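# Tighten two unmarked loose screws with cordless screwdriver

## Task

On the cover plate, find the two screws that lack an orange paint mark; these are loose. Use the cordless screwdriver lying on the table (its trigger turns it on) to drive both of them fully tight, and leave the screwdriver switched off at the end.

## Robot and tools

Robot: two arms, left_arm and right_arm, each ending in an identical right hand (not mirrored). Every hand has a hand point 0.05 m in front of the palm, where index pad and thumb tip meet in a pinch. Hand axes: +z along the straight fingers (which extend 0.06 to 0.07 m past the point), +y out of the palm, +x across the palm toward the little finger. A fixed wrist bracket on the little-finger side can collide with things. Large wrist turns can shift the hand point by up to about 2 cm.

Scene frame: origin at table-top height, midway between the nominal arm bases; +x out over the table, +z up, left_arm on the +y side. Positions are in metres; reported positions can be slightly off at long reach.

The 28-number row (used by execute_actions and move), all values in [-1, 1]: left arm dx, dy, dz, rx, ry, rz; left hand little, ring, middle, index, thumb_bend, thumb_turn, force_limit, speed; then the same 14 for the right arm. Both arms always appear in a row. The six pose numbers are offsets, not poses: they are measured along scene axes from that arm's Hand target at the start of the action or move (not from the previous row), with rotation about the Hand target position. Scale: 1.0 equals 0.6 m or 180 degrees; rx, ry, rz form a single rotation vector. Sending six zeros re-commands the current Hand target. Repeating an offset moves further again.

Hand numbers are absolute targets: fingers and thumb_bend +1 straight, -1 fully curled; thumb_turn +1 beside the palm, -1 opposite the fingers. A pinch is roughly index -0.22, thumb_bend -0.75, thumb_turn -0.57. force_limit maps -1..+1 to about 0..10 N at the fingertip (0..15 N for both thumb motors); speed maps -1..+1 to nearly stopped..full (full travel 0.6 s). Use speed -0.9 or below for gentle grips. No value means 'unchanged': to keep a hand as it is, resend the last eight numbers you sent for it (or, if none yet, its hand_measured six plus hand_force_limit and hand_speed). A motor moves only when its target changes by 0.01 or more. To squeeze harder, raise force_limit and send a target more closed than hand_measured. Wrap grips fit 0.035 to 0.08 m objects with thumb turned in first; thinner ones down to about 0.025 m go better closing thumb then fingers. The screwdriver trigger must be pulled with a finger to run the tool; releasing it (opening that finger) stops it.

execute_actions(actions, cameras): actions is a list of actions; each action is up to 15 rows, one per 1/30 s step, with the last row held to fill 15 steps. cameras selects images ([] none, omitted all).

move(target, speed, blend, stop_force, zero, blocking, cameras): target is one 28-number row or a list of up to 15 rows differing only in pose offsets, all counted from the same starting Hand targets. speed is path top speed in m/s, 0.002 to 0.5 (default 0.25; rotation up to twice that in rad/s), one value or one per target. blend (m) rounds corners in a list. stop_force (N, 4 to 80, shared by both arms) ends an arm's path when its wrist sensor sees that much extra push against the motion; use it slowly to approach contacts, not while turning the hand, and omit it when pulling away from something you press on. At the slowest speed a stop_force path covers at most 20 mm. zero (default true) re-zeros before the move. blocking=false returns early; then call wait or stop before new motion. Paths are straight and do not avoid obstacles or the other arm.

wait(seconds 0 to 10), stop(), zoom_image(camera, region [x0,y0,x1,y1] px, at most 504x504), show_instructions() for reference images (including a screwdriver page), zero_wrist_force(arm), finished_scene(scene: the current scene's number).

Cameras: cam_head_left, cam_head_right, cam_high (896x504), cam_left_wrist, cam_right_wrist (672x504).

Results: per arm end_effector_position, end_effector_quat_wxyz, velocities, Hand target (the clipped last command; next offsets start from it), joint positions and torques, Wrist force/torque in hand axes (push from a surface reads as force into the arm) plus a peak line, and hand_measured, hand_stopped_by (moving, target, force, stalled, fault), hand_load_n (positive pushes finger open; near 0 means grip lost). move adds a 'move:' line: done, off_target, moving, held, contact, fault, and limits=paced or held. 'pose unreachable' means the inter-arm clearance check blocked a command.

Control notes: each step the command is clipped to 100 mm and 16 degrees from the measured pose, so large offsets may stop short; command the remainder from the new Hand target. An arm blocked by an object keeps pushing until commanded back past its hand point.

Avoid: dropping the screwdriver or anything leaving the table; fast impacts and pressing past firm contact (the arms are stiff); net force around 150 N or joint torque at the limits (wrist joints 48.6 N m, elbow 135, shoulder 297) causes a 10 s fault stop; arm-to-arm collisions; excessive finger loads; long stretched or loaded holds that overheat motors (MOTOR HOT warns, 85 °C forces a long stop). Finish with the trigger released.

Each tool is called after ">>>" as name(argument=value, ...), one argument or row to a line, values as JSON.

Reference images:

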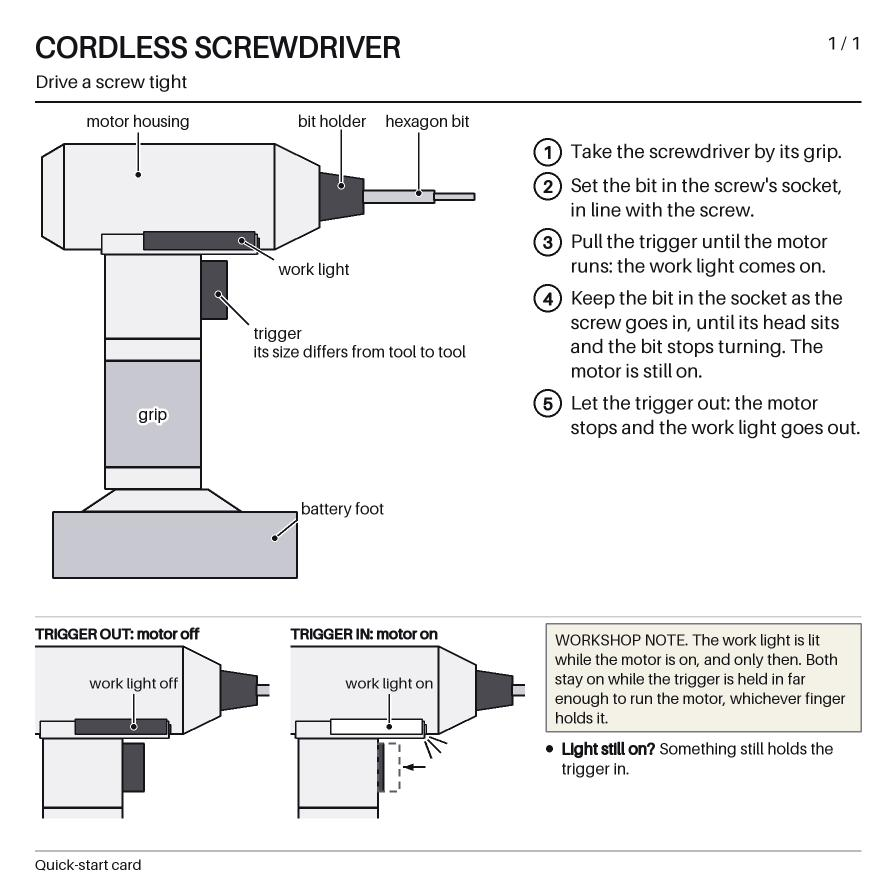

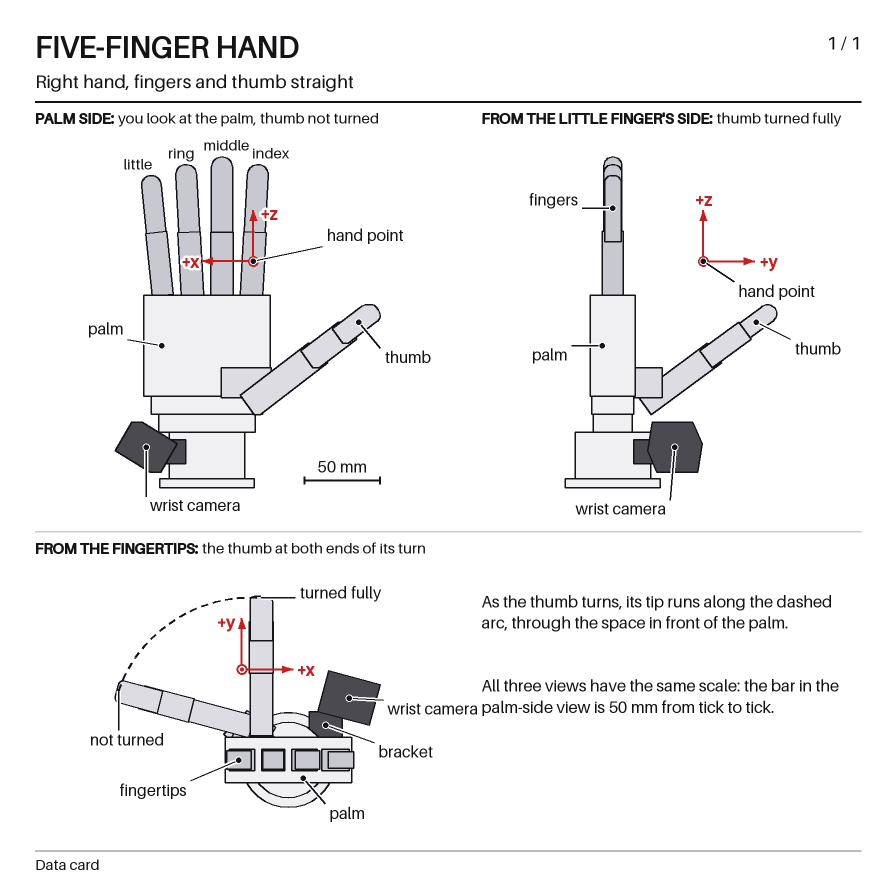

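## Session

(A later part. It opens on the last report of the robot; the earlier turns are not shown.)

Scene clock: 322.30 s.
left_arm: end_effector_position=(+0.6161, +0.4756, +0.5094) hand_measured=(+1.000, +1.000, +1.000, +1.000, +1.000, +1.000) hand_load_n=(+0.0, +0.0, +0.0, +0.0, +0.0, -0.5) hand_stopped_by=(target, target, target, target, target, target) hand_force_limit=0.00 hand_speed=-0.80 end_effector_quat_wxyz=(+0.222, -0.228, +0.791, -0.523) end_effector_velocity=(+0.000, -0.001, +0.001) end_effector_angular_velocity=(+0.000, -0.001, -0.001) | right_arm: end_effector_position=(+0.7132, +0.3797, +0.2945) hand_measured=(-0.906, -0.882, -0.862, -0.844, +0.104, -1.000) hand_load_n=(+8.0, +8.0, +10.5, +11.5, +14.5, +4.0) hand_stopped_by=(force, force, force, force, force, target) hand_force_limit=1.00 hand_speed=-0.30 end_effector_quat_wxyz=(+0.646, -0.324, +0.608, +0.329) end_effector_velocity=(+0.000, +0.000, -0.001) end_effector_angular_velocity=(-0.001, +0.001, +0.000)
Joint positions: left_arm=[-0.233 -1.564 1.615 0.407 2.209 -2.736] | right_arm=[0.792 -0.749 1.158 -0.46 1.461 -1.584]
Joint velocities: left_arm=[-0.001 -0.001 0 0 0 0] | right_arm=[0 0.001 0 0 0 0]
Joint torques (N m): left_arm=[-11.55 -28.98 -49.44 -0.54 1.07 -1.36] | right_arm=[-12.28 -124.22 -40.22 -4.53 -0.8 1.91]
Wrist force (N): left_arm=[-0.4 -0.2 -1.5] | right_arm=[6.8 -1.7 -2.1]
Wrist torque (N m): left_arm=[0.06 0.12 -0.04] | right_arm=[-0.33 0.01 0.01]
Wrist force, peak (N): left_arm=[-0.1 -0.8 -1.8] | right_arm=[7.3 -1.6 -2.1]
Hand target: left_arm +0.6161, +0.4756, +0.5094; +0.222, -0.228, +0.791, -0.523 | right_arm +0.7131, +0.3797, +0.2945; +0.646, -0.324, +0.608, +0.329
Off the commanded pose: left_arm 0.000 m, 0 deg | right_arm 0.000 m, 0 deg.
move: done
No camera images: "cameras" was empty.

>>> move(
  target=[
    [0,0,0,0,0,0,1,1,1,1,1,1,0,-0.8,-0.0054,-0.004,0,0,0,0,-0.99,-0.99,-1,-1,-1,-1,1,-0.3],
    [0,0,0,0,0,0,1,1,1,1,1,1,0,-0.8,-0.0054,-0.004,-0.014,0,0,0,-0.99,-0.99,-1,-1,-1,-1,1,-0.3],
  ],
  speed=0.02,
  cameras=[],
)

>>> move(
  target=[0,0,0,0,0,0,1,1,1,1,1,1,0,-0.8,0.0054,0.004,0,0,0,0,-0.99,-0.99,-1,-1,-1,-1,1,-0.3],
  speed=0.004,
  stop_force=4,
  cameras=[],
)

Scene clock: 323.33 s.
left_arm: end_effector_position=(+0.6161, +0.4756, +0.5094) hand_measured=(+1.000, +1.000, +1.000, +1.000, +1.000, +1.000) hand_load_n=(+0.0, +0.0, +0.0, +0.0, +0.0, -0.5) hand_stopped_by=(target, target, target, target, target, target) hand_force_limit=0.00 hand_speed=-0.80 end_effector_quat_wxyz=(+0.222, -0.228, +0.791, -0.523) end_effector_velocity=(+0.000, +0.000, -0.001) end_effector_angular_velocity=(+0.000, +0.002, +0.000) | right_arm: end_effector_position=(+0.7099, +0.3773, +0.2860) hand_measured=(-0.906, -0.882, -0.862, -0.844, +0.104, -1.000) hand_load_n=(+8.0, +8.0, +10.0, +11.5, +15.0, +4.0) hand_stopped_by=(force, force, force, force, force, target) hand_force_limit=1.00 hand_speed=-0.30 end_effector_quat_wxyz=(+0.646, -0.324, +0.608, +0.329) end_effector_velocity=(+0.000, +0.000, +0.002) end_effector_angular_velocity=(+0.001, -0.001, +0.000)
Joint positions: left_arm=[-0.233 -1.564 1.615 0.407 2.209 -2.736] | right_arm=[0.793 -0.749 1.175 -0.476 1.462 -1.584]
Joint velocities: left_arm=[0 0.001 0 0.001 0 -0.001] | right_arm=[0 -0.002 0 0 0 0]
Joint torques (N m): left_arm=[-11.1 -24.07 -51.14 -0.79 0.91 -1.56] | right_arm=[14.1 -124.3 -47.22 -3.2 1.48 -0.91]
Wrist force (N): left_arm=[-0.3 -0.3 -1.1] | right_arm=[7.1 -1.5 -2.0]
Wrist torque (N m): left_arm=[0.03 0.09 -0.04] | right_arm=[-0.30 -0.04 0.03]
Wrist force, peak (N): left_arm=[-0.4 -0.6 -1.9] | right_arm=[7.3 -1.4 -2.2]
Hand target: left_arm +0.6161, +0.4756, +0.5094; +0.222, -0.228, +0.791, -0.523 | right_arm +0.7099, +0.3773, +0.2861; +0.646, -0.324, +0.608, +0.329
Off the commanded pose: left_arm 0.000 m, 0 deg | right_arm 0.000 m, 0 deg.
move: done
No camera images: "cameras" was empty.

Scene clock: 324.97 s.
left_arm: end_effector_position=(+0.6161, +0.4756, +0.5094) hand_measured=(+1.000, +1.000, +1.000, +1.000, +1.000, +1.000) hand_load_n=(+0.0, +0.0, +0.0, +0.0, +0.0, -0.5) hand_stopped_by=(target, target, target, target, target, target) hand_force_limit=0.00 hand_speed=-0.80 end_effector_quat_wxyz=(+0.222, -0.228, +0.791, -0.523) end_effector_velocity=(+0.000, +0.000, +0.000) end_effector_angular_velocity=(+0.001, +0.000, +0.000) | right_arm: end_effector_position=(+0.7119, +0.3788, +0.2861) hand_measured=(-0.906, -0.882, -0.862, -0.844, +0.104, -1.000) hand_load_n=(+8.0, +8.0, +10.0, +11.5, +15.0, +4.0) hand_stopped_by=(force, force, force, force, force, target) hand_force_limit=1.00 hand_speed=-0.30 end_effector_quat_wxyz=(+0.646, -0.324, +0.608, +0.329) end_effector_velocity=(+0.000, +0.000, +0.001) end_effector_angular_velocity=(+0.001, -0.001, +0.000)
Joint positions: left_arm=[-0.233 -1.564 1.615 0.407 2.209 -2.736] | right_arm=[0.792 -0.746 1.167 -0.473 1.461 -1.584]
Joint velocities: left_arm=[0 0 0 0.001 0 0.001] | right_arm=[0 -0.001 0 0 0 0]
Joint torques (N m): left_arm=[-12.5 -31.5 -50.79 -0.25 0.46 -1.24] | right_arm=[-2.5 -129.65 -42.11 -6.78 2.51 -0.17]
Wrist force (N): left_arm=[-0.7 -0.7 -1.7] | right_arm=[7.2 0.0 -4.8]
Wrist torque (N m): left_arm=[0.00 0.16 -0.07] | right_arm=[-0.11 -0.05 0.02]
Wrist force, peak (N): left_arm=[-0.7 -0.7 -1.7] | right_arm=[8.2 2.1 -10.6]
Hand target: left_arm +0.6161, +0.4756, +0.5094; +0.222, -0.228, +0.791, -0.523 | right_arm +0.7118, +0.3788, +0.2861; +0.646, -0.324, +0.608, +0.329
Off the commanded pose: left_arm 0.000 m, 0 deg | right_arm 0.002 m, 0 deg.
move: contact (right_arm)
No camera images: "cameras" was empty.

>>> move(
  target=[
    [0,0,0,0,0,0,1,1,1,1,1,1,0,-0.8,-0.00336,-0.00247,0,0,0,0,-0.99,-0.99,-1,-1,-1,-1,1,-0.3],
    [0,0,0,0,0,0,1,1,1,1,1,1,0,-0.8,-0.00741,0.00304,0.006,0,0,0,-0.99,-0.99,-1,-1,-1,-1,1,-0.3],
  ],
  speed=0.02,
  cameras=[],
)

>>> move(
  target=[0,0,0,0,0,0,1,1,1,1,1,1,0,-0.8,0.0054,0.004,0,0,0,0,-0.99,-0.99,-1,-1,-1,-1,1,-0.3],
  speed=0.004,
  stop_force=4,
  cameras=[],
)

Scene clock: 325.93 s.
left_arm: end_effector_position=(+0.6161, +0.4756, +0.5094) hand_measured=(+1.000, +1.000, +1.000, +1.000, +1.000, +1.000) hand_load_n=(+0.0, -0.5, -0.5, +0.0, +0.0, +0.0) hand_stopped_by=(target, target, target, target, target, target) hand_force_limit=0.00 hand_speed=-0.80 end_effector_quat_wxyz=(+0.222, -0.228, +0.791, -0.523) end_effector_velocity=(+0.000, +0.000, +0.000) end_effector_angular_velocity=(+0.000, +0.000, -0.001) | right_arm: end_effector_position=(+0.7073, +0.3807, +0.2899) hand_measured=(-0.906, -0.882, -0.862, -0.844, +0.104, -1.000) hand_load_n=(+8.0, +8.0, +10.0, +11.5, +15.0, +4.0) hand_stopped_by=(force, force, force, force, force, target) hand_force_limit=1.00 hand_speed=-0.30 end_effector_quat_wxyz=(+0.646, -0.324, +0.608, +0.329) end_effector_velocity=(+0.000, +0.000, +0.001) end_effector_angular_velocity=(+0.000, +0.000, +0.000)
Joint positions: left_arm=[-0.233 -1.564 1.615 0.407 2.209 -2.736] | right_arm=[0.797 -0.75 1.167 -0.469 1.466 -1.584]
Joint velocities: left_arm=[0 0 0 0 0 0] | right_arm=[0 -0.001 0.001 0.001 0 0]
Joint torques (N m): left_arm=[-10.36 -27.07 -50.75 -0.33 1.06 -1.43] | right_arm=[-2.79 -107.32 -42.17 -4.7 0.4 -2.2]
Wrist force (N): left_arm=[-0.2 -0.7 -1.7] | right_arm=[6.9 -1.3 -1.8]
Wrist torque (N m): left_arm=[-0.01 0.09 -0.05] | right_arm=[-0.29 -0.02 0.03]
Wrist force, peak (N): left_arm=[-0.2 -0.7 -1.7] | right_arm=[7.6 -0.3 -4.6]
Hand target: left_arm +0.6161, +0.4756, +0.5094; +0.222, -0.228, +0.791, -0.523 | right_arm +0.7074, +0.3806, +0.2897; +0.646, -0.324, +0.608, +0.329
Off the commanded pose: left_arm 0.000 m, 0 deg | right_arm 0.000 m, 0 deg.
move: done
No camera images: "cameras" was empty.

Scene clock: 327.67 s.
left_arm: end_effector_position=(+0.6161, +0.4756, +0.5094) hand_measured=(+1.000, +1.000, +1.000, +1.000, +1.000, +1.000) hand_load_n=(+0.0, +0.0, -0.5, +0.0, +0.0, +0.0) hand_stopped_by=(target, target, target, target, target, target) hand_force_limit=0.00 hand_speed=-0.80 end_effector_quat_wxyz=(+0.222, -0.228, +0.791, -0.523) end_effector_velocity=(+0.000, +0.000, -0.001) end_effector_angular_velocity=(+0.001, +0.001, +0.000) | right_arm: end_effector_position=(+0.7095, +0.3822, +0.2897) hand_measured=(-0.906, -0.882, -0.862, -0.844, +0.104, -1.000) hand_load_n=(+8.5, +8.0, +10.0, +11.0, +15.0, +4.5) hand_stopped_by=(force, force, force, force, force, target) hand_force_limit=1.00 hand_speed=-0.30 end_effector_quat_wxyz=(+0.646, -0.324, +0.608, +0.329) end_effector_velocity=(+0.000, +0.000, -0.001) end_effector_angular_velocity=(+0.000, +0.000, +0.000)
Joint positions: left_arm=[-0.233 -1.564 1.615 0.407 2.209 -2.736] | right_arm=[0.796 -0.746 1.16 -0.465 1.465 -1.584]
Joint velocities: left_arm=[0 0.001 0 0.001 0 0] | right_arm=[0 0 0 0 0 0]
Joint torques (N m): left_arm=[-8.82 -27.33 -50.28 0.25 1.33 -1.8] | right_arm=[-5.22 -127.6 -41.17 -6.58 1.48 -0.4]
Wrist force (N): left_arm=[-0.2 -0.2 -1.6] | right_arm=[6.2 -0.7 -3.5]
Wrist torque (N m): left_arm=[0.06 0.09 -0.03] | right_arm=[-0.22 -0.01 -0.04]
Wrist force, peak (N): left_arm=[-0.1 -0.7 -2.0] | right_arm=[6.1 1.0 -8.7]
Hand target: left_arm +0.6161, +0.4756, +0.5094; +0.222, -0.228, +0.791, -0.523 | right_arm +0.7095, +0.3822, +0.2897; +0.646, -0.324, +0.608, +0.329
Off the commanded pose: left_arm 0.000 m, 0 deg | right_arm 0.001 m, 0 deg.
move: contact (right_arm)
No camera images: "cameras" was empty.

>>> move(
  target=[
    [0,0,0,0,0,0,1,1,1,1,1,1,0,-0.8,-0.00403,-0.00296,0,0,0,0,-0.99,-0.99,-1,-1,-1,-1,1,-0.3],
    [0,0,0,0,0,0,1,1,1,1,1,1,0,-0.8,-0.00008,-0.00833,0,0,0,0,-0.99,-0.99,-1,-1,-1,-1,1,-0.3],
  ],
  speed=0.02,
  cameras=["cam_left_wrist"],
)

Scene clock: 329.00 s.
left_arm: end_effector_position=(+0.6161, +0.4756, +0.5094) hand_measured=(+1.000, +1.000, +1.000, +1.000, +1.000, +1.000) hand_load_n=(+0.0, +0.0, +0.0, +0.0, +0.0, -0.5) hand_stopped_by=(target, target, target, target, target, target) hand_force_limit=0.00 hand_speed=-0.80 end_effector_quat_wxyz=(+0.222, -0.228, +0.791, -0.523) end_effector_velocity=(+0.000, +0.000, +0.000) end_effector_angular_velocity=(+0.001, -0.002, +0.000) | right_arm: end_effector_position=(+0.7095, +0.3771, +0.2897) hand_measured=(-0.906, -0.882, -0.862, -0.844, +0.104, -1.000) hand_load_n=(+8.5, +8.0, +10.0, +11.0, +15.0, +4.0) hand_stopped_by=(force, force, force, force, force, target) hand_force_limit=1.00 hand_speed=-0.30 end_effector_quat_wxyz=(+0.646, -0.324, +0.608, +0.329) end_effector_velocity=(+0.000, +0.000, -0.002) end_effector_angular_velocity=(-0.001, +0.001, +0.000)
Joint positions: left_arm=[-0.233 -1.564 1.615 0.407 2.209 -2.736] | right_arm=[0.793 -0.753 1.173 -0.472 1.462 -1.584]
Joint velocities: left_arm=[0 0 0 0 0 0.002] | right_arm=[0 0.002 0 0 0 0]
Joint torques (N m): left_arm=[-11.54 -29.25 -49.61 0.04 0.46 -1.54] | right_arm=[1.73 -116.23 -48.93 -5.9 0.59 1.89]
Wrist force (N): left_arm=[-0.1 -0.3 -1.6] | right_arm=[7.0 -1.6 -1.8]
Wrist torque (N m): left_arm=[0.04 0.08 -0.03] | right_arm=[-0.34 -0.04 0.03]
Wrist force, peak (N): left_arm=[-0.4 -0.3 -1.8] | right_arm=[7.0 -0.8 -3.4]
Hand target: left_arm +0.6161, +0.4756, +0.5094; +0.222, -0.228, +0.791, -0.523 | right_arm +0.7094, +0.3772, +0.2897; +0.646, -0.324, +0.608, +0.329
Off the commanded pose: left_arm 0.000 m, 0 deg | right_arm 0.000 m, 0 deg.
move: done
Images, in order (width x height): cam_left_wrist 672x504.

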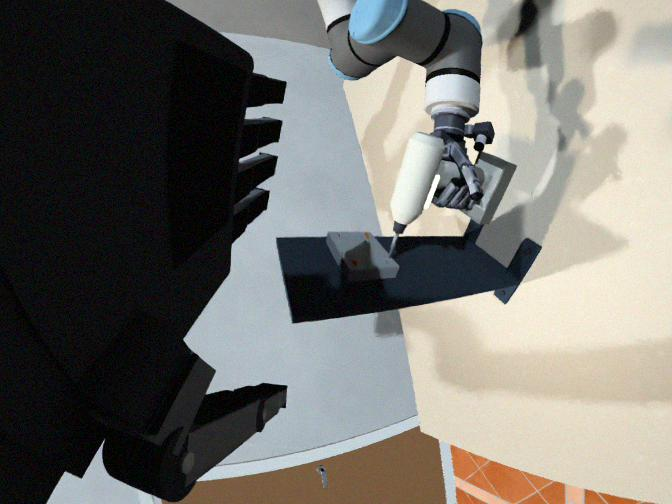

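>>> move(
  target=[0,0,0,0,0,0,1,1,1,1,1,1,0,-0.8,0.0105,0.0082,0,0,0,0,-0.99,-0.99,-1,-1,-1,-1,1,-0.3],
  speed=0.003,
  stop_force=5,
  cameras=["cam_left_wrist"],
)

>>> move(
  target=[0,0,0,0,0,0,1,1,1,1,1,1,0,-0.8,0.008,0.0059,0,0,0,0,-0.99,-0.99,-1,-1,-1,-1,1,-0.3],
  speed=0.002,
  stop_force=5,
  cameras=["cam_left_wrist"],
)

>>> zoom_image(
  camera="cam_left_wrist",
  region=[310, 100, 450, 290],
)

Scene clock: 331.27 s.
left_arm: end_effector_position=(+0.6161, +0.4756, +0.5094) hand_measured=(+1.000, +1.000, +1.000, +1.000, +1.000, +1.000) hand_load_n=(+0.0, +0.0, +0.0, +0.0, +0.0, +0.0) hand_stopped_by=(target, target, target, target, target, target) hand_force_limit=0.00 hand_speed=-0.80 end_effector_quat_wxyz=(+0.222, -0.228, +0.791, -0.523) end_effector_velocity=(+0.000, +0.001, +0.000) end_effector_angular_velocity=(+0.001, -0.001, +0.001) | right_arm: end_effector_position=(+0.7120, +0.3792, +0.2897) hand_measured=(-0.906, -0.882, -0.862, -0.844, +0.104, -1.000) hand_load_n=(+7.5, +8.0, +10.0, +11.5, +14.5, +4.0) hand_stopped_by=(force, force, force, force, force, target) hand_force_limit=1.00 hand_speed=-0.30 end_effector_quat_wxyz=(+0.646, -0.324, +0.608, +0.329) end_effector_velocity=(+0.000, +0.000, +0.001) end_effector_angular_velocity=(+0.001, -0.001, +0.000)
Joint positions: left_arm=[-0.233 -1.564 1.615 0.407 2.209 -2.736] | right_arm=[0.792 -0.748 1.164 -0.467 1.461 -1.584]
Joint velocities: left_arm=[0.001 0 0 0 0 0.001] | right_arm=[0 0 0 -0.001 0 0]
Joint torques (N m): left_arm=[-9.5 -29.4 -51.38 -0.23 0.42 -1.31] | right_arm=[-8.82 -127.97 -43.99 -7.11 2.24 2.17]
Wrist force (N): left_arm=[-0.1 -0.4 -1.6] | right_arm=[8.1 0.1 -3.8]
Wrist torque (N m): left_arm=[0.03 0.08 -0.03] | right_arm=[-0.23 0.08 0.08]
Wrist force, peak (N): left_arm=[-0.3 -0.6 -1.9] | right_arm=[9.9 1.6 -7.5]
Hand target: left_arm +0.6161, +0.4756, +0.5094; +0.222, -0.228, +0.791, -0.523 | right_arm +0.7120, +0.3792, +0.2897; +0.646, -0.324, +0.608, +0.329
Off the commanded pose: left_arm 0.000 m, 0 deg | right_arm 0.005 m, 0 deg.
move: contact (right_arm)
Images, in order (width x height): cam_left_wrist 672x504.

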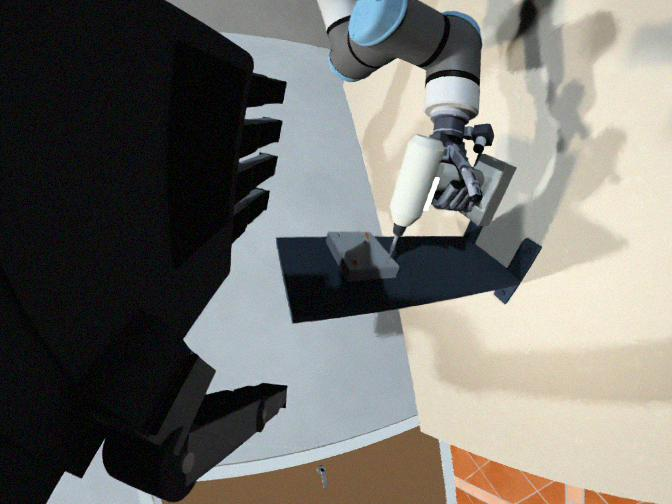

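Scene clock: 333.63 s.
left_arm: end_effector_position=(+0.6161, +0.4756, +0.5094) hand_measured=(+1.000, +1.000, +1.000, +1.000, +1.000, +1.000) hand_load_n=(+0.0, +0.0, +0.0, +0.0, +0.0, +0.0) hand_stopped_by=(target, target, target, target, target, target) hand_force_limit=0.00 hand_speed=-0.80 end_effector_quat_wxyz=(+0.222, -0.228, +0.791, -0.523) end_effector_velocity=(+0.000, -0.001, +0.000) end_effector_angular_velocity=(-0.001, +0.001, -0.001) | right_arm: end_effector_position=(+0.7141, +0.3807, +0.2896) hand_measured=(-0.906, -0.882, -0.862, -0.844, +0.104, -1.000) hand_load_n=(+7.5, +7.5, +10.0, +12.0, +14.5, +4.5) hand_stopped_by=(force, force, force, force, force, target) hand_force_limit=1.00 hand_speed=-0.30 end_effector_quat_wxyz=(+0.646, -0.324, +0.608, +0.329) end_effector_velocity=(+0.000, +0.000, +0.000) end_effector_angular_velocity=(+0.000, +0.000, +0.000)
Joint positions: left_arm=[-0.233 -1.564 1.615 0.407 2.209 -2.736] | right_arm=[0.792 -0.744 1.157 -0.464 1.461 -1.584]
Joint velocities: left_arm=[-0.002 0 0 0 0 -0.001] | right_arm=[0 0 0 0 0 0]
Joint torques (N m): left_arm=[-12.56 -31.32 -50.89 -0.32 0.64 -1.86] | right_arm=[-11.48 -128.16 -50.24 -6.93 2.69 2.14]
Wrist force (N): left_arm=[0.1 -0.3 -1.6] | right_arm=[10.2 1.9 -11.2]
Wrist torque (N m): left_arm=[0.04 0.05 -0.02] | right_arm=[0.04 0.00 0.12]
Wrist force, peak (N): left_arm=[-0.2 -0.2 -2.0] | right_arm=[10.4 2.9 -12.9]
Hand target: left_arm +0.6161, +0.4756, +0.5094; +0.222, -0.228, +0.791, -0.523 | right_arm +0.7141, +0.3807, +0.2897; +0.646, -0.324, +0.608, +0.329
Off the commanded pose: left_arm 0.000 m, 0 deg | right_arm 0.003 m, 0 deg.
move: contact (right_arm)
Images, in order (width x height): cam_left_wrist 672x504.

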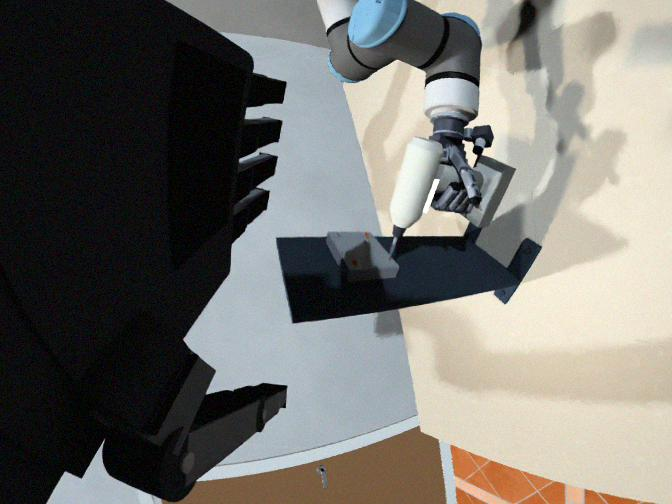

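Scaled by 2.653 from the camera's 672x504 image, which has a finer 960x720 frame.

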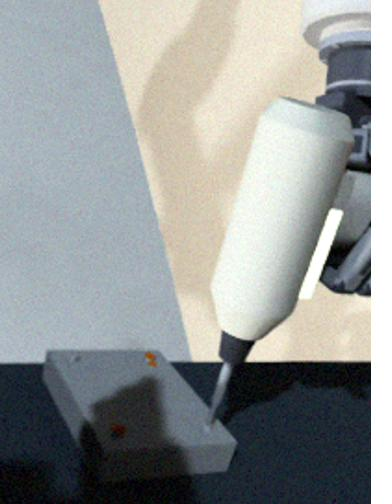

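>>> move(
  target=[0,0,0,0,0,0,1,1,1,1,1,1,0,-0.8,0.008,0.0059,0,0,0,0,-0.99,-0.99,-1,-1,-1,-1,1,-0.3],
  speed=0.002,
  stop_force=5,
  cameras=[],
)

>>> move(
  target=[0,0,0,0,0,0,1,1,1,1,1,1,0,-0.8,0.008,0.0059,0,0,0,0,-0.99,-0.99,-1,-1,-1,-1,1,-0.3],
  speed=0.002,
  stop_force=5,
  cameras=["cam_left_wrist"],
)

>>> zoom_image(
  camera="cam_left_wrist",
  region=[376, 236, 406, 286],
)

Scene clock: 334.73 s.
left_arm: end_effector_position=(+0.6161, +0.4756, +0.5094) hand_measured=(+1.000, +1.000, +1.000, +1.000, +1.000, +1.000) hand_load_n=(+0.0, +0.0, +0.0, +0.0, +0.0, +0.0) hand_stopped_by=(target, target, target, target, target, target) hand_force_limit=0.00 hand_speed=-0.80 end_effector_quat_wxyz=(+0.222, -0.228, +0.791, -0.523) end_effector_velocity=(+0.000, +0.000, +0.001) end_effector_angular_velocity=(-0.001, -0.001, +0.000) | right_arm: end_effector_position=(+0.7142, +0.3809, +0.2897) hand_measured=(-0.906, -0.882, -0.862, -0.844, +0.104, -1.000) hand_load_n=(+7.5, +7.5, +9.5, +11.5, +15.5, +3.5) hand_stopped_by=(force, force, force, force, force, target) hand_force_limit=1.00 hand_speed=-0.30 end_effector_quat_wxyz=(+0.646, -0.324, +0.608, +0.329) end_effector_velocity=(+0.000, +0.000, +0.000) end_effector_angular_velocity=(+0.000, +0.000, +0.000)
Joint positions: left_arm=[-0.233 -1.564 1.615 0.407 2.209 -2.736] | right_arm=[0.792 -0.743 1.156 -0.464 1.461 -1.584]
Joint velocities: left_arm=[0 -0.001 0 -0.001 0 -0.001] | right_arm=[0 0 0 0 0 0]
Joint torques (N m): left_arm=[-8.99 -26.44 -51.17 -0.28 0.35 -1.16] | right_arm=[-14.39 -126.25 -52.37 -6.94 3.3 2.15]
Wrist force (N): left_arm=[0.0 -0.4 -1.4] | right_arm=[10.2 3.1 -11.4]
Wrist torque (N m): left_arm=[0.03 0.06 -0.03] | right_arm=[0.05 0.00 0.10]
Wrist force, peak (N): left_arm=[0.0 -0.3 -1.8] | right_arm=[11.9 5.2 -18.0]
Hand target: left_arm +0.6161, +0.4756, +0.5094; +0.222, -0.228, +0.791, -0.523 | right_arm +0.7142, +0.3809, +0.2897; +0.646, -0.324, +0.608, +0.329
Off the commanded pose: left_arm 0.000 m, 0 deg | right_arm 0.006 m, 0 deg.
move: contact (right_arm)
No camera images: "cameras" was empty.

Scene clock: 335.90 s.
left_arm: end_effector_position=(+0.6161, +0.4756, +0.5094) hand_measured=(+1.000, +1.000, +1.000, +1.000, +1.000, +1.000) hand_load_n=(+0.0, +0.0, -0.5, +0.0, +0.0, +0.0) hand_stopped_by=(target, target, target, target, target, target) hand_force_limit=0.00 hand_speed=-0.80 end_effector_quat_wxyz=(+0.222, -0.228, +0.791, -0.523) end_effector_velocity=(+0.000, +0.000, +0.000) end_effector_angular_velocity=(+0.000, +0.000, -0.001) | right_arm: end_effector_position=(+0.7145, +0.3812, +0.2898) hand_measured=(-0.906, -0.882, -0.862, -0.844, +0.104, -1.000) hand_load_n=(+6.5, +7.5, +10.0, +12.0, +15.0, +4.0) hand_stopped_by=(force, force, force, force, force, target) hand_force_limit=1.00 hand_speed=-0.30 end_effector_quat_wxyz=(+0.646, -0.324, +0.608, +0.329) end_effector_velocity=(+0.000, +0.000, +0.000) end_effector_angular_velocity=(+0.000, +0.000, +0.000)
Joint positions: left_arm=[-0.233 -1.564 1.615 0.407 2.209 -2.736] | right_arm=[0.792 -0.743 1.155 -0.463 1.461 -1.584]
Joint velocities: left_arm=[0 0 0 0 0 0] | right_arm=[0 0 0 0 0 0]
Joint torques (N m): left_arm=[-11.74 -32.72 -52.05 -0.1 0.72 -1.41] | right_arm=[-13.51 -132.85 -46.26 -8.2 3.07 2.09]
Wrist force (N): left_arm=[-0.1 -0.6 -1.7] | right_arm=[10.0 2.9 -10.3]
Wrist torque (N m): left_arm=[0.01 0.09 -0.04] | right_arm=[0.05 0.24 -0.69]
Wrist force, peak (N): left_arm=[0.0 -0.5 -1.8] | right_arm=[11.3 6.0 -21.9]
Hand target: left_arm +0.6161, +0.4756, +0.5094; +0.222, -0.228, +0.791, -0.523 | right_arm +0.7145, +0.3812, +0.2898; +0.646, -0.324, +0.608, +0.329
Off the commanded pose: left_arm 0.000 m, 0 deg | right_arm 0.006 m, 0 deg.
move: contact (right_arm)
Images, in order (width x height): cam_left_wrist 672x504.

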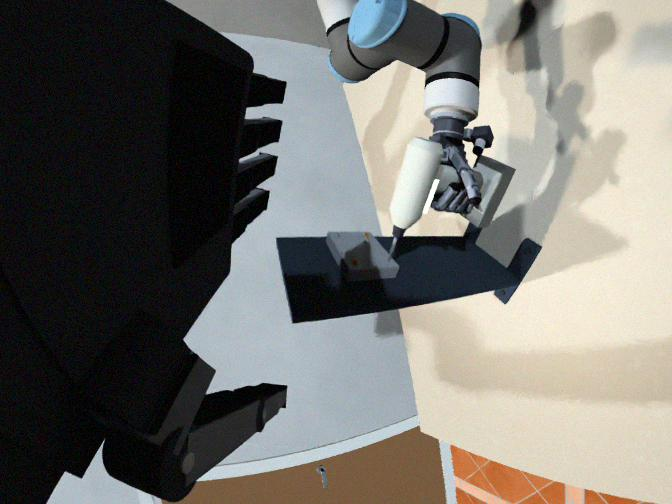

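Scaled by 10.080 from the camera's 672x504 image, which has a finer 960x720 frame.

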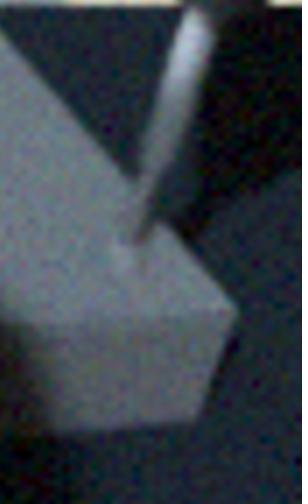

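>>> move(
  target=[0,0,0,0,0,0,1,1,1,1,1,1,0,-0.8,0.004,0.003,0,0,0,0,-0.99,-0.99,-1,-1,-1,-1,1,-0.3],
  speed=0.002,
  stop_force=4,
  cameras=[],
)

>>> wait(
  seconds=1,
  cameras=["cam_left_wrist"],
)

Scene clock: 336.90 s.
left_arm: end_effector_position=(+0.6161, +0.4756, +0.5094) hand_measured=(+1.000, +1.000, +1.000, +1.000, +1.000, +1.000) hand_load_n=(+0.0, +0.0, +0.0, +0.0, +0.0, -0.5) hand_stopped_by=(target, target, target, target, target, target) hand_force_limit=0.00 hand_speed=-0.80 end_effector_quat_wxyz=(+0.222, -0.228, +0.791, -0.523) end_effector_velocity=(+0.000, +0.000, +0.000) end_effector_angular_velocity=(+0.000, +0.000, -0.001) | right_arm: end_effector_position=(+0.7146, +0.3812, +0.2898) hand_measured=(-0.906, -0.882, -0.862, -0.844, +0.104, -1.000) hand_load_n=(+7.0, +7.5, +10.0, +11.5, +15.5, +4.0) hand_stopped_by=(force, force, force, force, force, target) hand_force_limit=1.00 hand_speed=-0.30 end_effector_quat_wxyz=(+0.646, -0.324, +0.608, +0.329) end_effector_velocity=(+0.000, +0.000, +0.000) end_effector_angular_velocity=(+0.001, -0.001, +0.000)
Joint positions: left_arm=[-0.233 -1.564 1.615 0.407 2.209 -2.736] | right_arm=[0.792 -0.743 1.155 -0.463 1.461 -1.584]
Joint velocities: left_arm=[0 0 0 0 0 0] | right_arm=[0 0 0 -0.002 0 0]
Joint torques (N m): left_arm=[-10.12 -30.38 -50.54 -0.47 0.66 -1.81] | right_arm=[-15.27 -133.2 -47.53 -9.18 2.54 2.03]
Wrist force (N): left_arm=[-0.3 -0.4 -1.5] | right_arm=[10.8 3.8 -14.2]
Wrist torque (N m): left_arm=[0.02 0.11 -0.05] | right_arm=[0.21 0.10 -0.68]
Wrist force, peak (N): left_arm=[-0.2 -0.7 -1.9] | right_arm=[11.4 4.6 -18.1]
Hand target: left_arm +0.6161, +0.4756, +0.5094; +0.222, -0.228, +0.791, -0.523 | right_arm +0.7146, +0.3812, +0.2898; +0.646, -0.324, +0.608, +0.329
Off the commanded pose: left_arm 0.000 m, 0 deg | right_arm 0.003 m, 0 deg.
move: contact (right_arm)
No camera images: "cameras" was empty.

Scene clock: 337.90 s.
left_arm: end_effector_position=(+0.6161, +0.4756, +0.5094) hand_measured=(+1.000, +1.000, +1.000, +1.000, +1.000, +1.000) hand_load_n=(+0.0, +0.0, +0.0, +0.0, +0.0, -0.5) hand_stopped_by=(target, target, target, target, target, target) hand_force_limit=0.00 hand_speed=-0.80 end_effector_quat_wxyz=(+0.222, -0.228, +0.791, -0.523) end_effector_velocity=(+0.000, +0.000, +0.000) end_effector_angular_velocity=(+0.000, +0.001, +0.000) | right_arm: end_effector_position=(+0.7146, +0.3812, +0.2898) hand_measured=(-0.906, -0.882, -0.862, -0.844, +0.104, -1.000) hand_load_n=(+7.0, +7.5, +10.0, +11.5, +15.0, +3.5) hand_stopped_by=(force, force, force, force, force, target) hand_force_limit=1.00 hand_speed=-0.30 end_effector_quat_wxyz=(+0.646, -0.324, +0.608, +0.329) end_effector_velocity=(+0.000, +0.000, -0.001) end_effector_angular_velocity=(+0.000, +0.000, +0.000)
Joint positions: left_arm=[-0.233 -1.564 1.615 0.407 2.209 -2.736] | right_arm=[0.792 -0.743 1.155 -0.463 1.461 -1.584]
Joint velocities: left_arm=[0 0 0 0 0 0] | right_arm=[0 0.001 0 -0.001 0 0]
Joint torques (N m): left_arm=[-9.57 -29.03 -52.3 0.04 0.86 -1.83] | right_arm=[-13.83 -132.14 -48.96 -8.38 2.47 2.25]
Wrist force (N): left_arm=[0.0 -0.4 -1.4] | right_arm=[10.6 3.3 -13.8]
Wrist torque (N m): left_arm=[0.02 0.07 -0.03] | right_arm=[0.16 0.16 -0.68]
Wrist force, peak (N): left_arm=[-0.3 -0.4 -2.0] | right_arm=[10.7 4.1 -14.4]
Hand target: left_arm +0.6161, +0.4756, +0.5094; +0.222, -0.228, +0.791, -0.523 | right_arm +0.7146, +0.3812, +0.2898; +0.646, -0.324, +0.608, +0.329
Off the commanded pose: left_arm 0.000 m, 0 deg | right_arm 0.003 m, 0 deg.
wait: 1.00 s; at rest by 0.17 s
Images, in order (width x height): cam_left_wrist 672x504.

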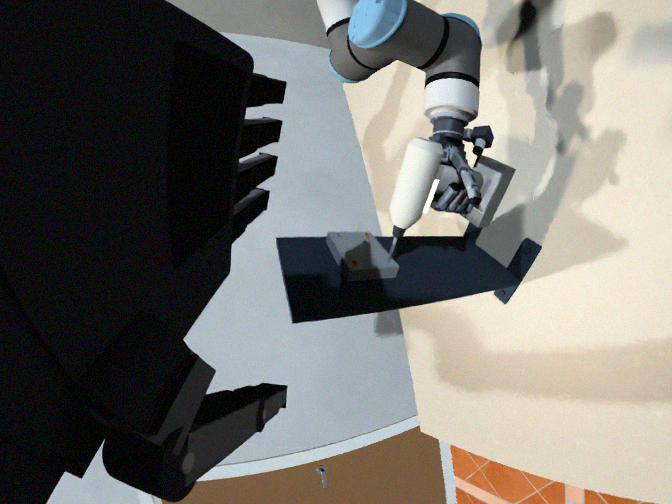

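>>> move(
  target=[0,0,0,0,0,0,1,1,1,1,1,1,0,-0.8,0,0,0,0,0,0,-0.99,-0.99,-1,-0.2,-1,-1,1,-0.3],
  cameras=["cam_left_wrist"],
)

>>> zoom_image(
  camera="cam_left_wrist",
  region=[310, 100, 450, 290],
)

>>> move(
  target=[0,0,0,0,0,0,1,1,1,1,1,1,0,-0.8,-0.0403,-0.0296,0,0,0,0,-0.99,-0.99,-1,-0.2,-1,-1,1,-0.3],
  speed=0.04,
  cameras=["cam_left_wrist","cam_right_wrist","cam_head_left"],
)

>>> zoom_image(
  camera="cam_left_wrist",
  region=[320, 220, 410, 290],
)

Scene clock: 339.00 s.
left_arm: end_effector_position=(+0.6161, +0.4756, +0.5094) hand_measured=(+1.000, +1.000, +1.000, +1.000, +1.000, +1.000) hand_load_n=(+0.0, +0.0, -0.5, +0.0, +0.0, -0.5) hand_stopped_by=(target, target, target, target, target, target) hand_force_limit=0.00 hand_speed=-0.80 end_effector_quat_wxyz=(+0.222, -0.228, +0.791, -0.523) end_effector_velocity=(+0.000, +0.000, +0.000) end_effector_angular_velocity=(+0.000, -0.001, +0.000) | right_arm: end_effector_position=(+0.7146, +0.3812, +0.2898) hand_measured=(-0.906, -0.882, -0.862, -0.200, +0.104, -1.000) hand_load_n=(+7.0, +7.5, +10.0, +0.0, +15.5, +4.0) hand_stopped_by=(force, force, force, target, force, target) hand_force_limit=1.00 hand_speed=-0.30 end_effector_quat_wxyz=(+0.646, -0.324, +0.608, +0.329) end_effector_velocity=(+0.000, +0.000, +0.002) end_effector_angular_velocity=(+0.001, -0.001, +0.000)
Joint positions: left_arm=[-0.233 -1.564 1.615 0.407 2.209 -2.736] | right_arm=[0.792 -0.743 1.155 -0.463 1.461 -1.584]
Joint velocities: left_arm=[0 0 0 -0.001 0 0] | right_arm=[0 -0.001 0 0 0 0]
Joint torques (N m): left_arm=[-10.82 -28.94 -52.13 0.18 0.72 -1] | right_arm=[-12.24 -129.95 -51.52 -7.71 2.32 1.93]
Wrist force (N): left_arm=[-0.3 -0.6 -1.5] | right_arm=[10.5 5.3 -16.8]
Wrist torque (N m): left_arm=[0.00 0.10 -0.05] | right_arm=[0.36 -0.31 0.02]
Wrist force, peak (N): left_arm=[0.0 -0.5 -2.0] | right_arm=[10.5 5.2 -17.4]
Hand target: left_arm +0.6161, +0.4756, +0.5094; +0.222, -0.228, +0.791, -0.523 | right_arm +0.7146, +0.3812, +0.2898; +0.646, -0.324, +0.608, +0.329
Off the commanded pose: left_arm 0.000 m, 0 deg | right_arm 0.000 m, 0 deg.
move: done
Images, in order (width x height): cam_left_wrist 672x504.

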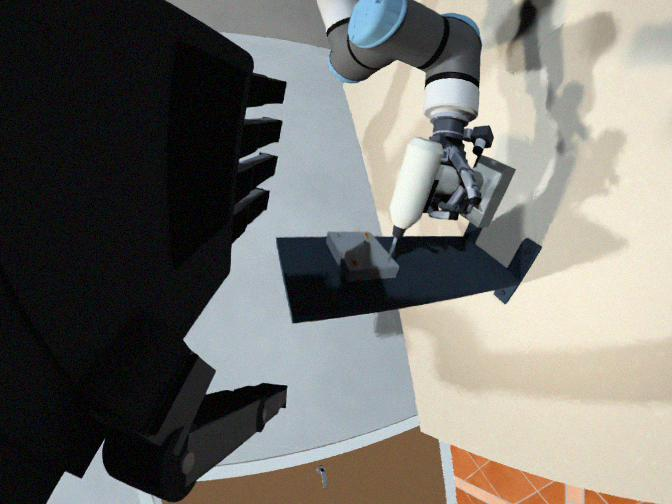

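Scaled by 2.653 from the camera's 672x504 image, which has a finer 960x720 frame.

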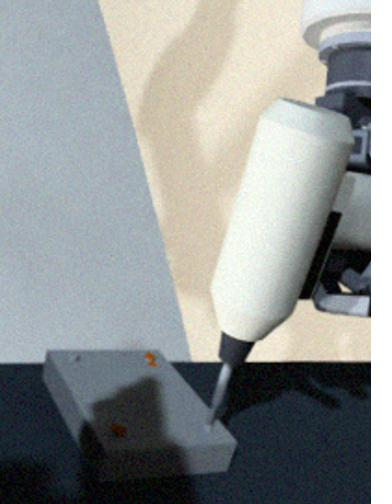

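Scene clock: 340.03 s.
left_arm: end_effector_position=(+0.6161, +0.4756, +0.5094) hand_measured=(+1.000, +1.000, +1.000, +1.000, +1.000, +1.000) hand_load_n=(+0.0, +0.0, +0.0, +0.0, +0.0, +0.0) hand_stopped_by=(target, target, target, target, target, target) hand_force_limit=0.00 hand_speed=-0.80 end_effector_quat_wxyz=(+0.222, -0.228, +0.791, -0.523) end_effector_velocity=(+0.000, +0.001, +0.000) end_effector_angular_velocity=(+0.000, +0.000, +0.001) | right_arm: end_effector_position=(+0.6903, +0.3634, +0.2899) hand_measured=(-0.906, -0.882, -0.862, -0.200, +0.104, -1.000) hand_load_n=(+4.0, +8.0, +13.5, +0.0, +12.5, +4.5) hand_stopped_by=(force, force, force, target, force, target) hand_force_limit=1.00 hand_speed=-0.30 end_effector_quat_wxyz=(+0.646, -0.324, +0.608, +0.329) end_effector_velocity=(+0.001, +0.001, +0.000) end_effector_angular_velocity=(-0.001, +0.000, +0.000)
Joint positions: left_arm=[-0.233 -1.564 1.615 0.407 2.209 -2.736] | right_arm=[0.798 -0.788 1.238 -0.502 1.468 -1.584]
Joint velocities: left_arm=[0.001 0 0 0 0 0] | right_arm=[0 0.002 -0.004 0.003 0 0]
Joint torques (N m): left_arm=[-5.3 -29.74 -51.45 0.08 0.97 -1.42] | right_arm=[-2.36 -107.23 -51.55 -1.68 0.26 -1.81]
Wrist force (N): left_arm=[0.0 -0.4 -1.8] | right_arm=[8.8 -3.1 -2.6]
Wrist torque (N m): left_arm=[0.05 0.08 -0.03] | right_arm=[-0.50 -0.28 0.08]
Wrist force, peak (N): left_arm=[0.0 -0.5 -2.0] | right_arm=[-20.1 -23.8 56.1]
Hand target: left_arm +0.6161, +0.4756, +0.5094; +0.222, -0.228, +0.791, -0.523 | right_arm +0.6904, +0.3634, +0.2898; +0.646, -0.324, +0.608, +0.329
Off the commanded pose: left_arm 0.000 m, 0 deg | right_arm 0.000 m, 0 deg.
move: done
Images, in order (width x height): cam_head_left 896x504, cam_left_wrist 672x504, cam_right_wrist 672x504.

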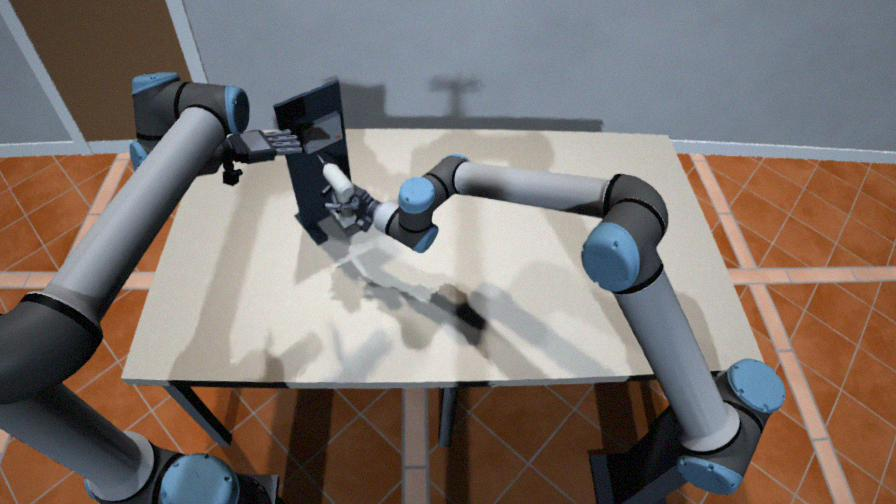

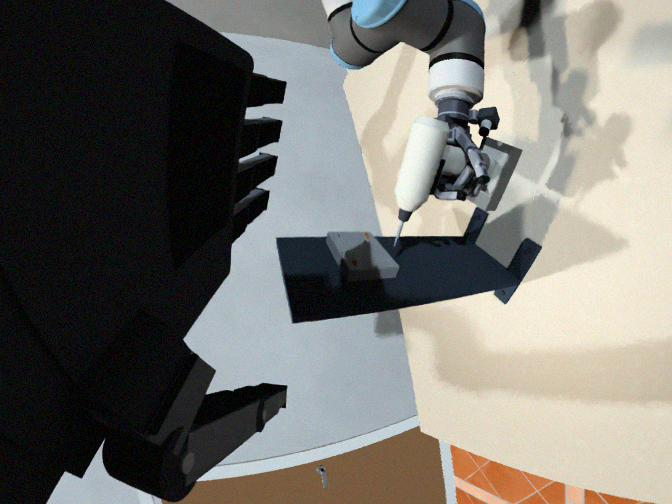

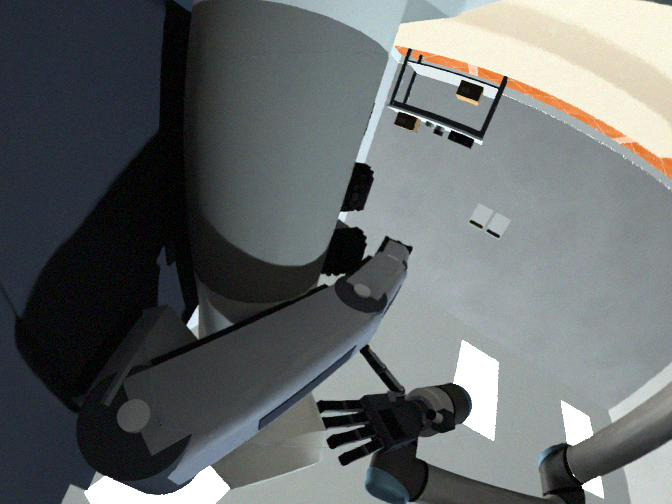

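Scaled by 5.600 from the camera's 672x504 image, which has a finer 960x720 frame.

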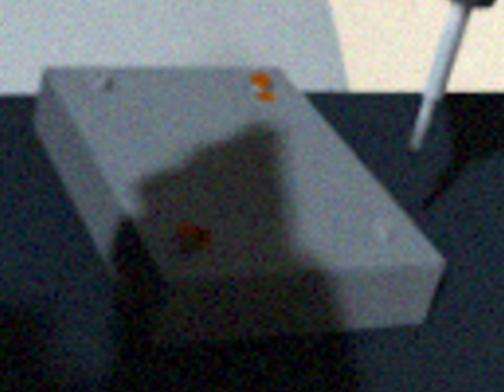

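>>> move(
  target=[
    [0,0,0,0,0,0,1,1,1,1,1,1,0,-0.8,0.0790,-0.1074,0.0917,0,0,0,-0.99,-0.99,-1,-0.2,-1,-1,1,-0.3],
    [0,0,0,0,0,0,1,1,1,1,1,1,0,-0.8,0.1059,-0.0877,0.0917,0,0,0,-0.99,-0.99,-1,-0.2,-1,-1,1,-0.3],
  ],
  speed=[0.08,0.03],
  cameras=["cam_left_wrist","cam_head_left"],
)

>>> zoom_image(
  camera="cam_left_wrist",
  region=[310, 200, 410, 290],
)

>>> zoom_image(
  camera="cam_head_left",
  region=[270, 80, 400, 180],
)

Scene clock: 342.70 s.
left_arm: end_effector_position=(+0.6161, +0.4756, +0.5094) hand_measured=(+1.000, +1.000, +1.000, +1.000, +1.000, +1.000) hand_load_n=(+0.0, +0.0, +0.0, +0.0, +0.0, -0.5) hand_stopped_by=(target, target, target, target, target, target) hand_force_limit=0.00 hand_speed=-0.80 end_effector_quat_wxyz=(+0.222, -0.228, +0.791, -0.523) end_effector_velocity=(+0.000, +0.000, +0.000) end_effector_angular_velocity=(+0.000, +0.001, +0.000) | right_arm: end_effector_position=(+0.7540, +0.3108, +0.3447) hand_measured=(-0.906, -0.882, -0.862, -0.200, +0.104, -1.000) hand_load_n=(+4.0, +8.0, +13.0, +0.0, +12.5, +4.5) hand_stopped_by=(force, force, force, target, force, target) hand_force_limit=1.00 hand_speed=-0.30 end_effector_quat_wxyz=(+0.646, -0.324, +0.608, +0.329) end_effector_velocity=(-0.001, -0.001, -0.002) end_effector_angular_velocity=(-0.001, +0.002, +0.000)
Joint positions: left_arm=[-0.233 -1.564 1.615 0.407 2.209 -2.736] | right_arm=[0.711 -0.842 1.23 -0.44 1.381 -1.58]
Joint velocities: left_arm=[0 0 0 0 -0.001 -0.001] | right_arm=[0 0 0.003 -0.001 0 0]
Joint torques (N m): left_arm=[-6.71 -27.51 -52.8 -0.14 0.51 -1.65] | right_arm=[-6.53 -119.81 -40.2 -7.29 -0.34 1.88]
Wrist force (N): left_arm=[-0.3 -0.2 -1.7] | right_arm=[8.6 -2.8 -2.9]
Wrist torque (N m): left_arm=[0.08 0.10 -0.04] | right_arm=[-0.46 -0.25 0.08]
Wrist force, peak (N): left_arm=[-0.3 -0.5 -1.9] | right_arm=[9.9 -1.9 -2.9]
Hand target: left_arm +0.6161, +0.4756, +0.5094; +0.222, -0.228, +0.791, -0.523 | right_arm +0.7539, +0.3108, +0.3448; +0.646, -0.324, +0.608, +0.329
Off the commanded pose: left_arm 0.000 m, 0 deg | right_arm 0.000 m, 0 deg.
move: done
Images, in order (width x height): cam_head_left 896x504, cam_left_wrist 672x504.

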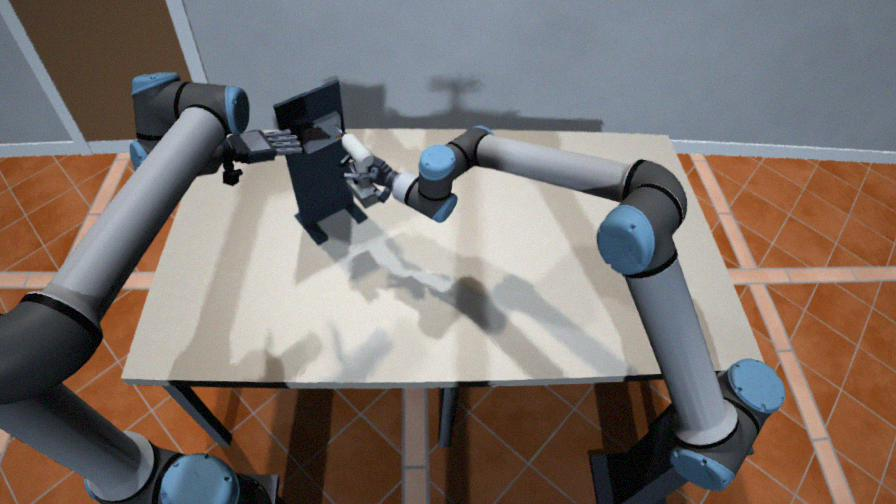

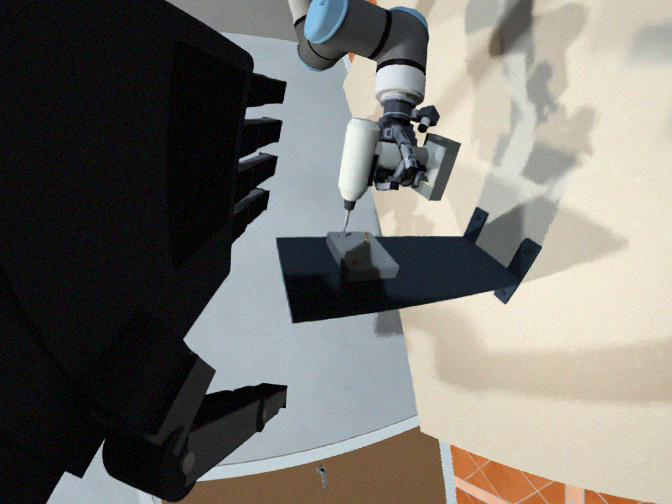

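Scaled by 5.040 from the camera's 672x504 image, which has a finer 960x720 frame.

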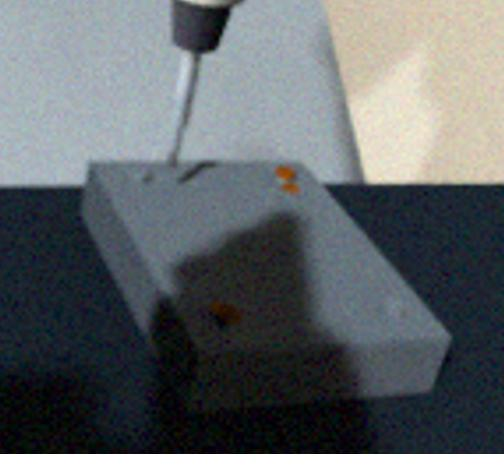

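Scaled by 3.877.

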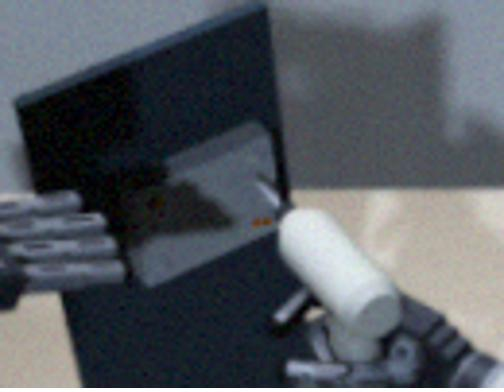

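>>> move(
  target=[0,0,0,0,0,0,1,1,1,1,1,1,0,-0.8,0.0059,-0.0081,0.00667,0,0,0,-0.99,-0.99,-1,-0.2,-1,-1,1,-0.3],
  speed=0.03,
  cameras=["cam_left_wrist","cam_head_left","cam_high"],
)

>>> zoom_image(
  camera="cam_left_wrist",
  region=[320, 215, 380, 255],
)

Scene clock: 343.83 s.
left_arm: end_effector_position=(+0.6161, +0.4756, +0.5094) hand_measured=(+1.000, +1.000, +1.000, +1.000, +1.000, +1.000) hand_load_n=(+0.0, +0.0, +0.0, +0.0, +0.0, +0.0) hand_stopped_by=(target, target, target, target, target, target) hand_force_limit=0.00 hand_speed=-0.80 end_effector_quat_wxyz=(+0.222, -0.228, +0.791, -0.523) end_effector_velocity=(+0.000, +0.000, +0.000) end_effector_angular_velocity=(+0.000, +0.001, +0.001) | right_arm: end_effector_position=(+0.7576, +0.3058, +0.3488) hand_measured=(-0.906, -0.882, -0.862, -0.200, +0.104, -1.000) hand_load_n=(+4.5, +8.0, +13.5, +0.0, +13.0, +4.5) hand_stopped_by=(force, force, force, target, force, target) hand_force_limit=1.00 hand_speed=-0.30 end_effector_quat_wxyz=(+0.646, -0.324, +0.608, +0.329) end_effector_velocity=(+0.000, +0.000, +0.001) end_effector_angular_velocity=(+0.001, -0.001, -0.001)
Joint positions: left_arm=[-0.233 -1.564 1.615 0.407 2.209 -2.736] | right_arm=[0.705 -0.848 1.233 -0.437 1.375 -1.579]
Joint velocities: left_arm=[0 0 0 0 0 -0.001] | right_arm=[0 -0.001 0 -0.001 0 0]
Joint torques (N m): left_arm=[-10.44 -29.87 -52.05 0.02 1.08 -1.36] | right_arm=[3.11 -108.08 -43.04 -2.75 0.58 1.94]
Wrist force (N): left_arm=[-0.1 -0.6 -1.5] | right_arm=[8.5 -2.8 -3.0]
Wrist torque (N m): left_arm=[0.01 0.08 -0.04] | right_arm=[-0.45 -0.23 0.07]
Wrist force, peak (N): left_arm=[-0.2 -0.8 -1.8] | right_arm=[9.0 -3.3 -2.9]
Hand target: left_arm +0.6161, +0.4756, +0.5094; +0.222, -0.228, +0.791, -0.523 | right_arm +0.7575, +0.3059, +0.3488; +0.646, -0.324, +0.608, +0.329
Off the commanded pose: left_arm 0.000 m, 0 deg | right_arm 0.000 m, 0 deg.
move: done
Images, in order (width x height): cam_head_left 896x504, cam_high 896x504, cam_left_wrist 672x504.

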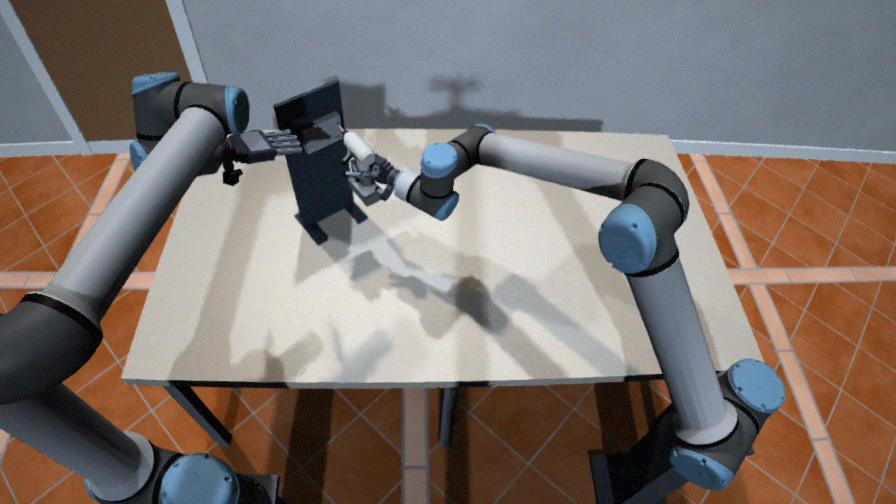

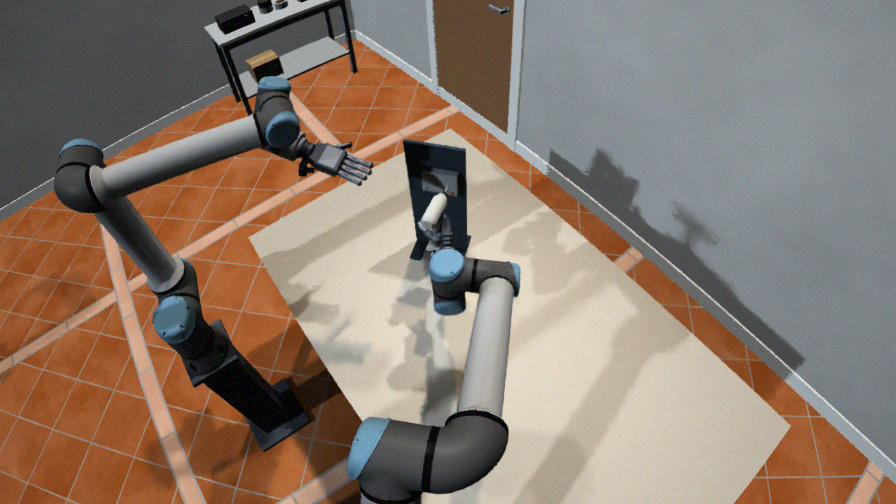

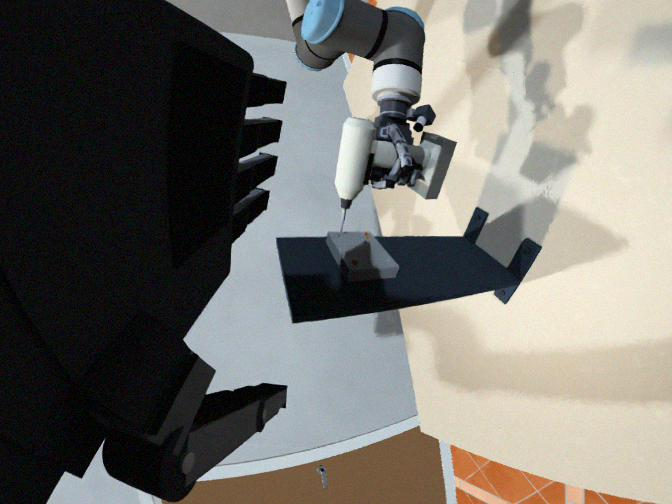

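Scaled by 8.400 from the camera's 672x504 image, which has a finer 960x720 frame.

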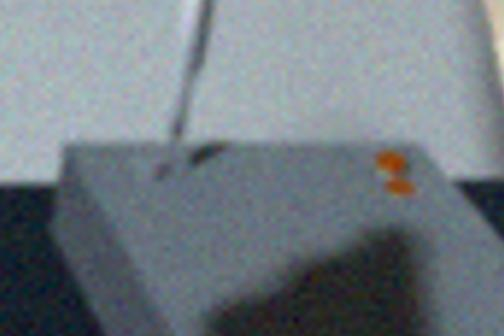

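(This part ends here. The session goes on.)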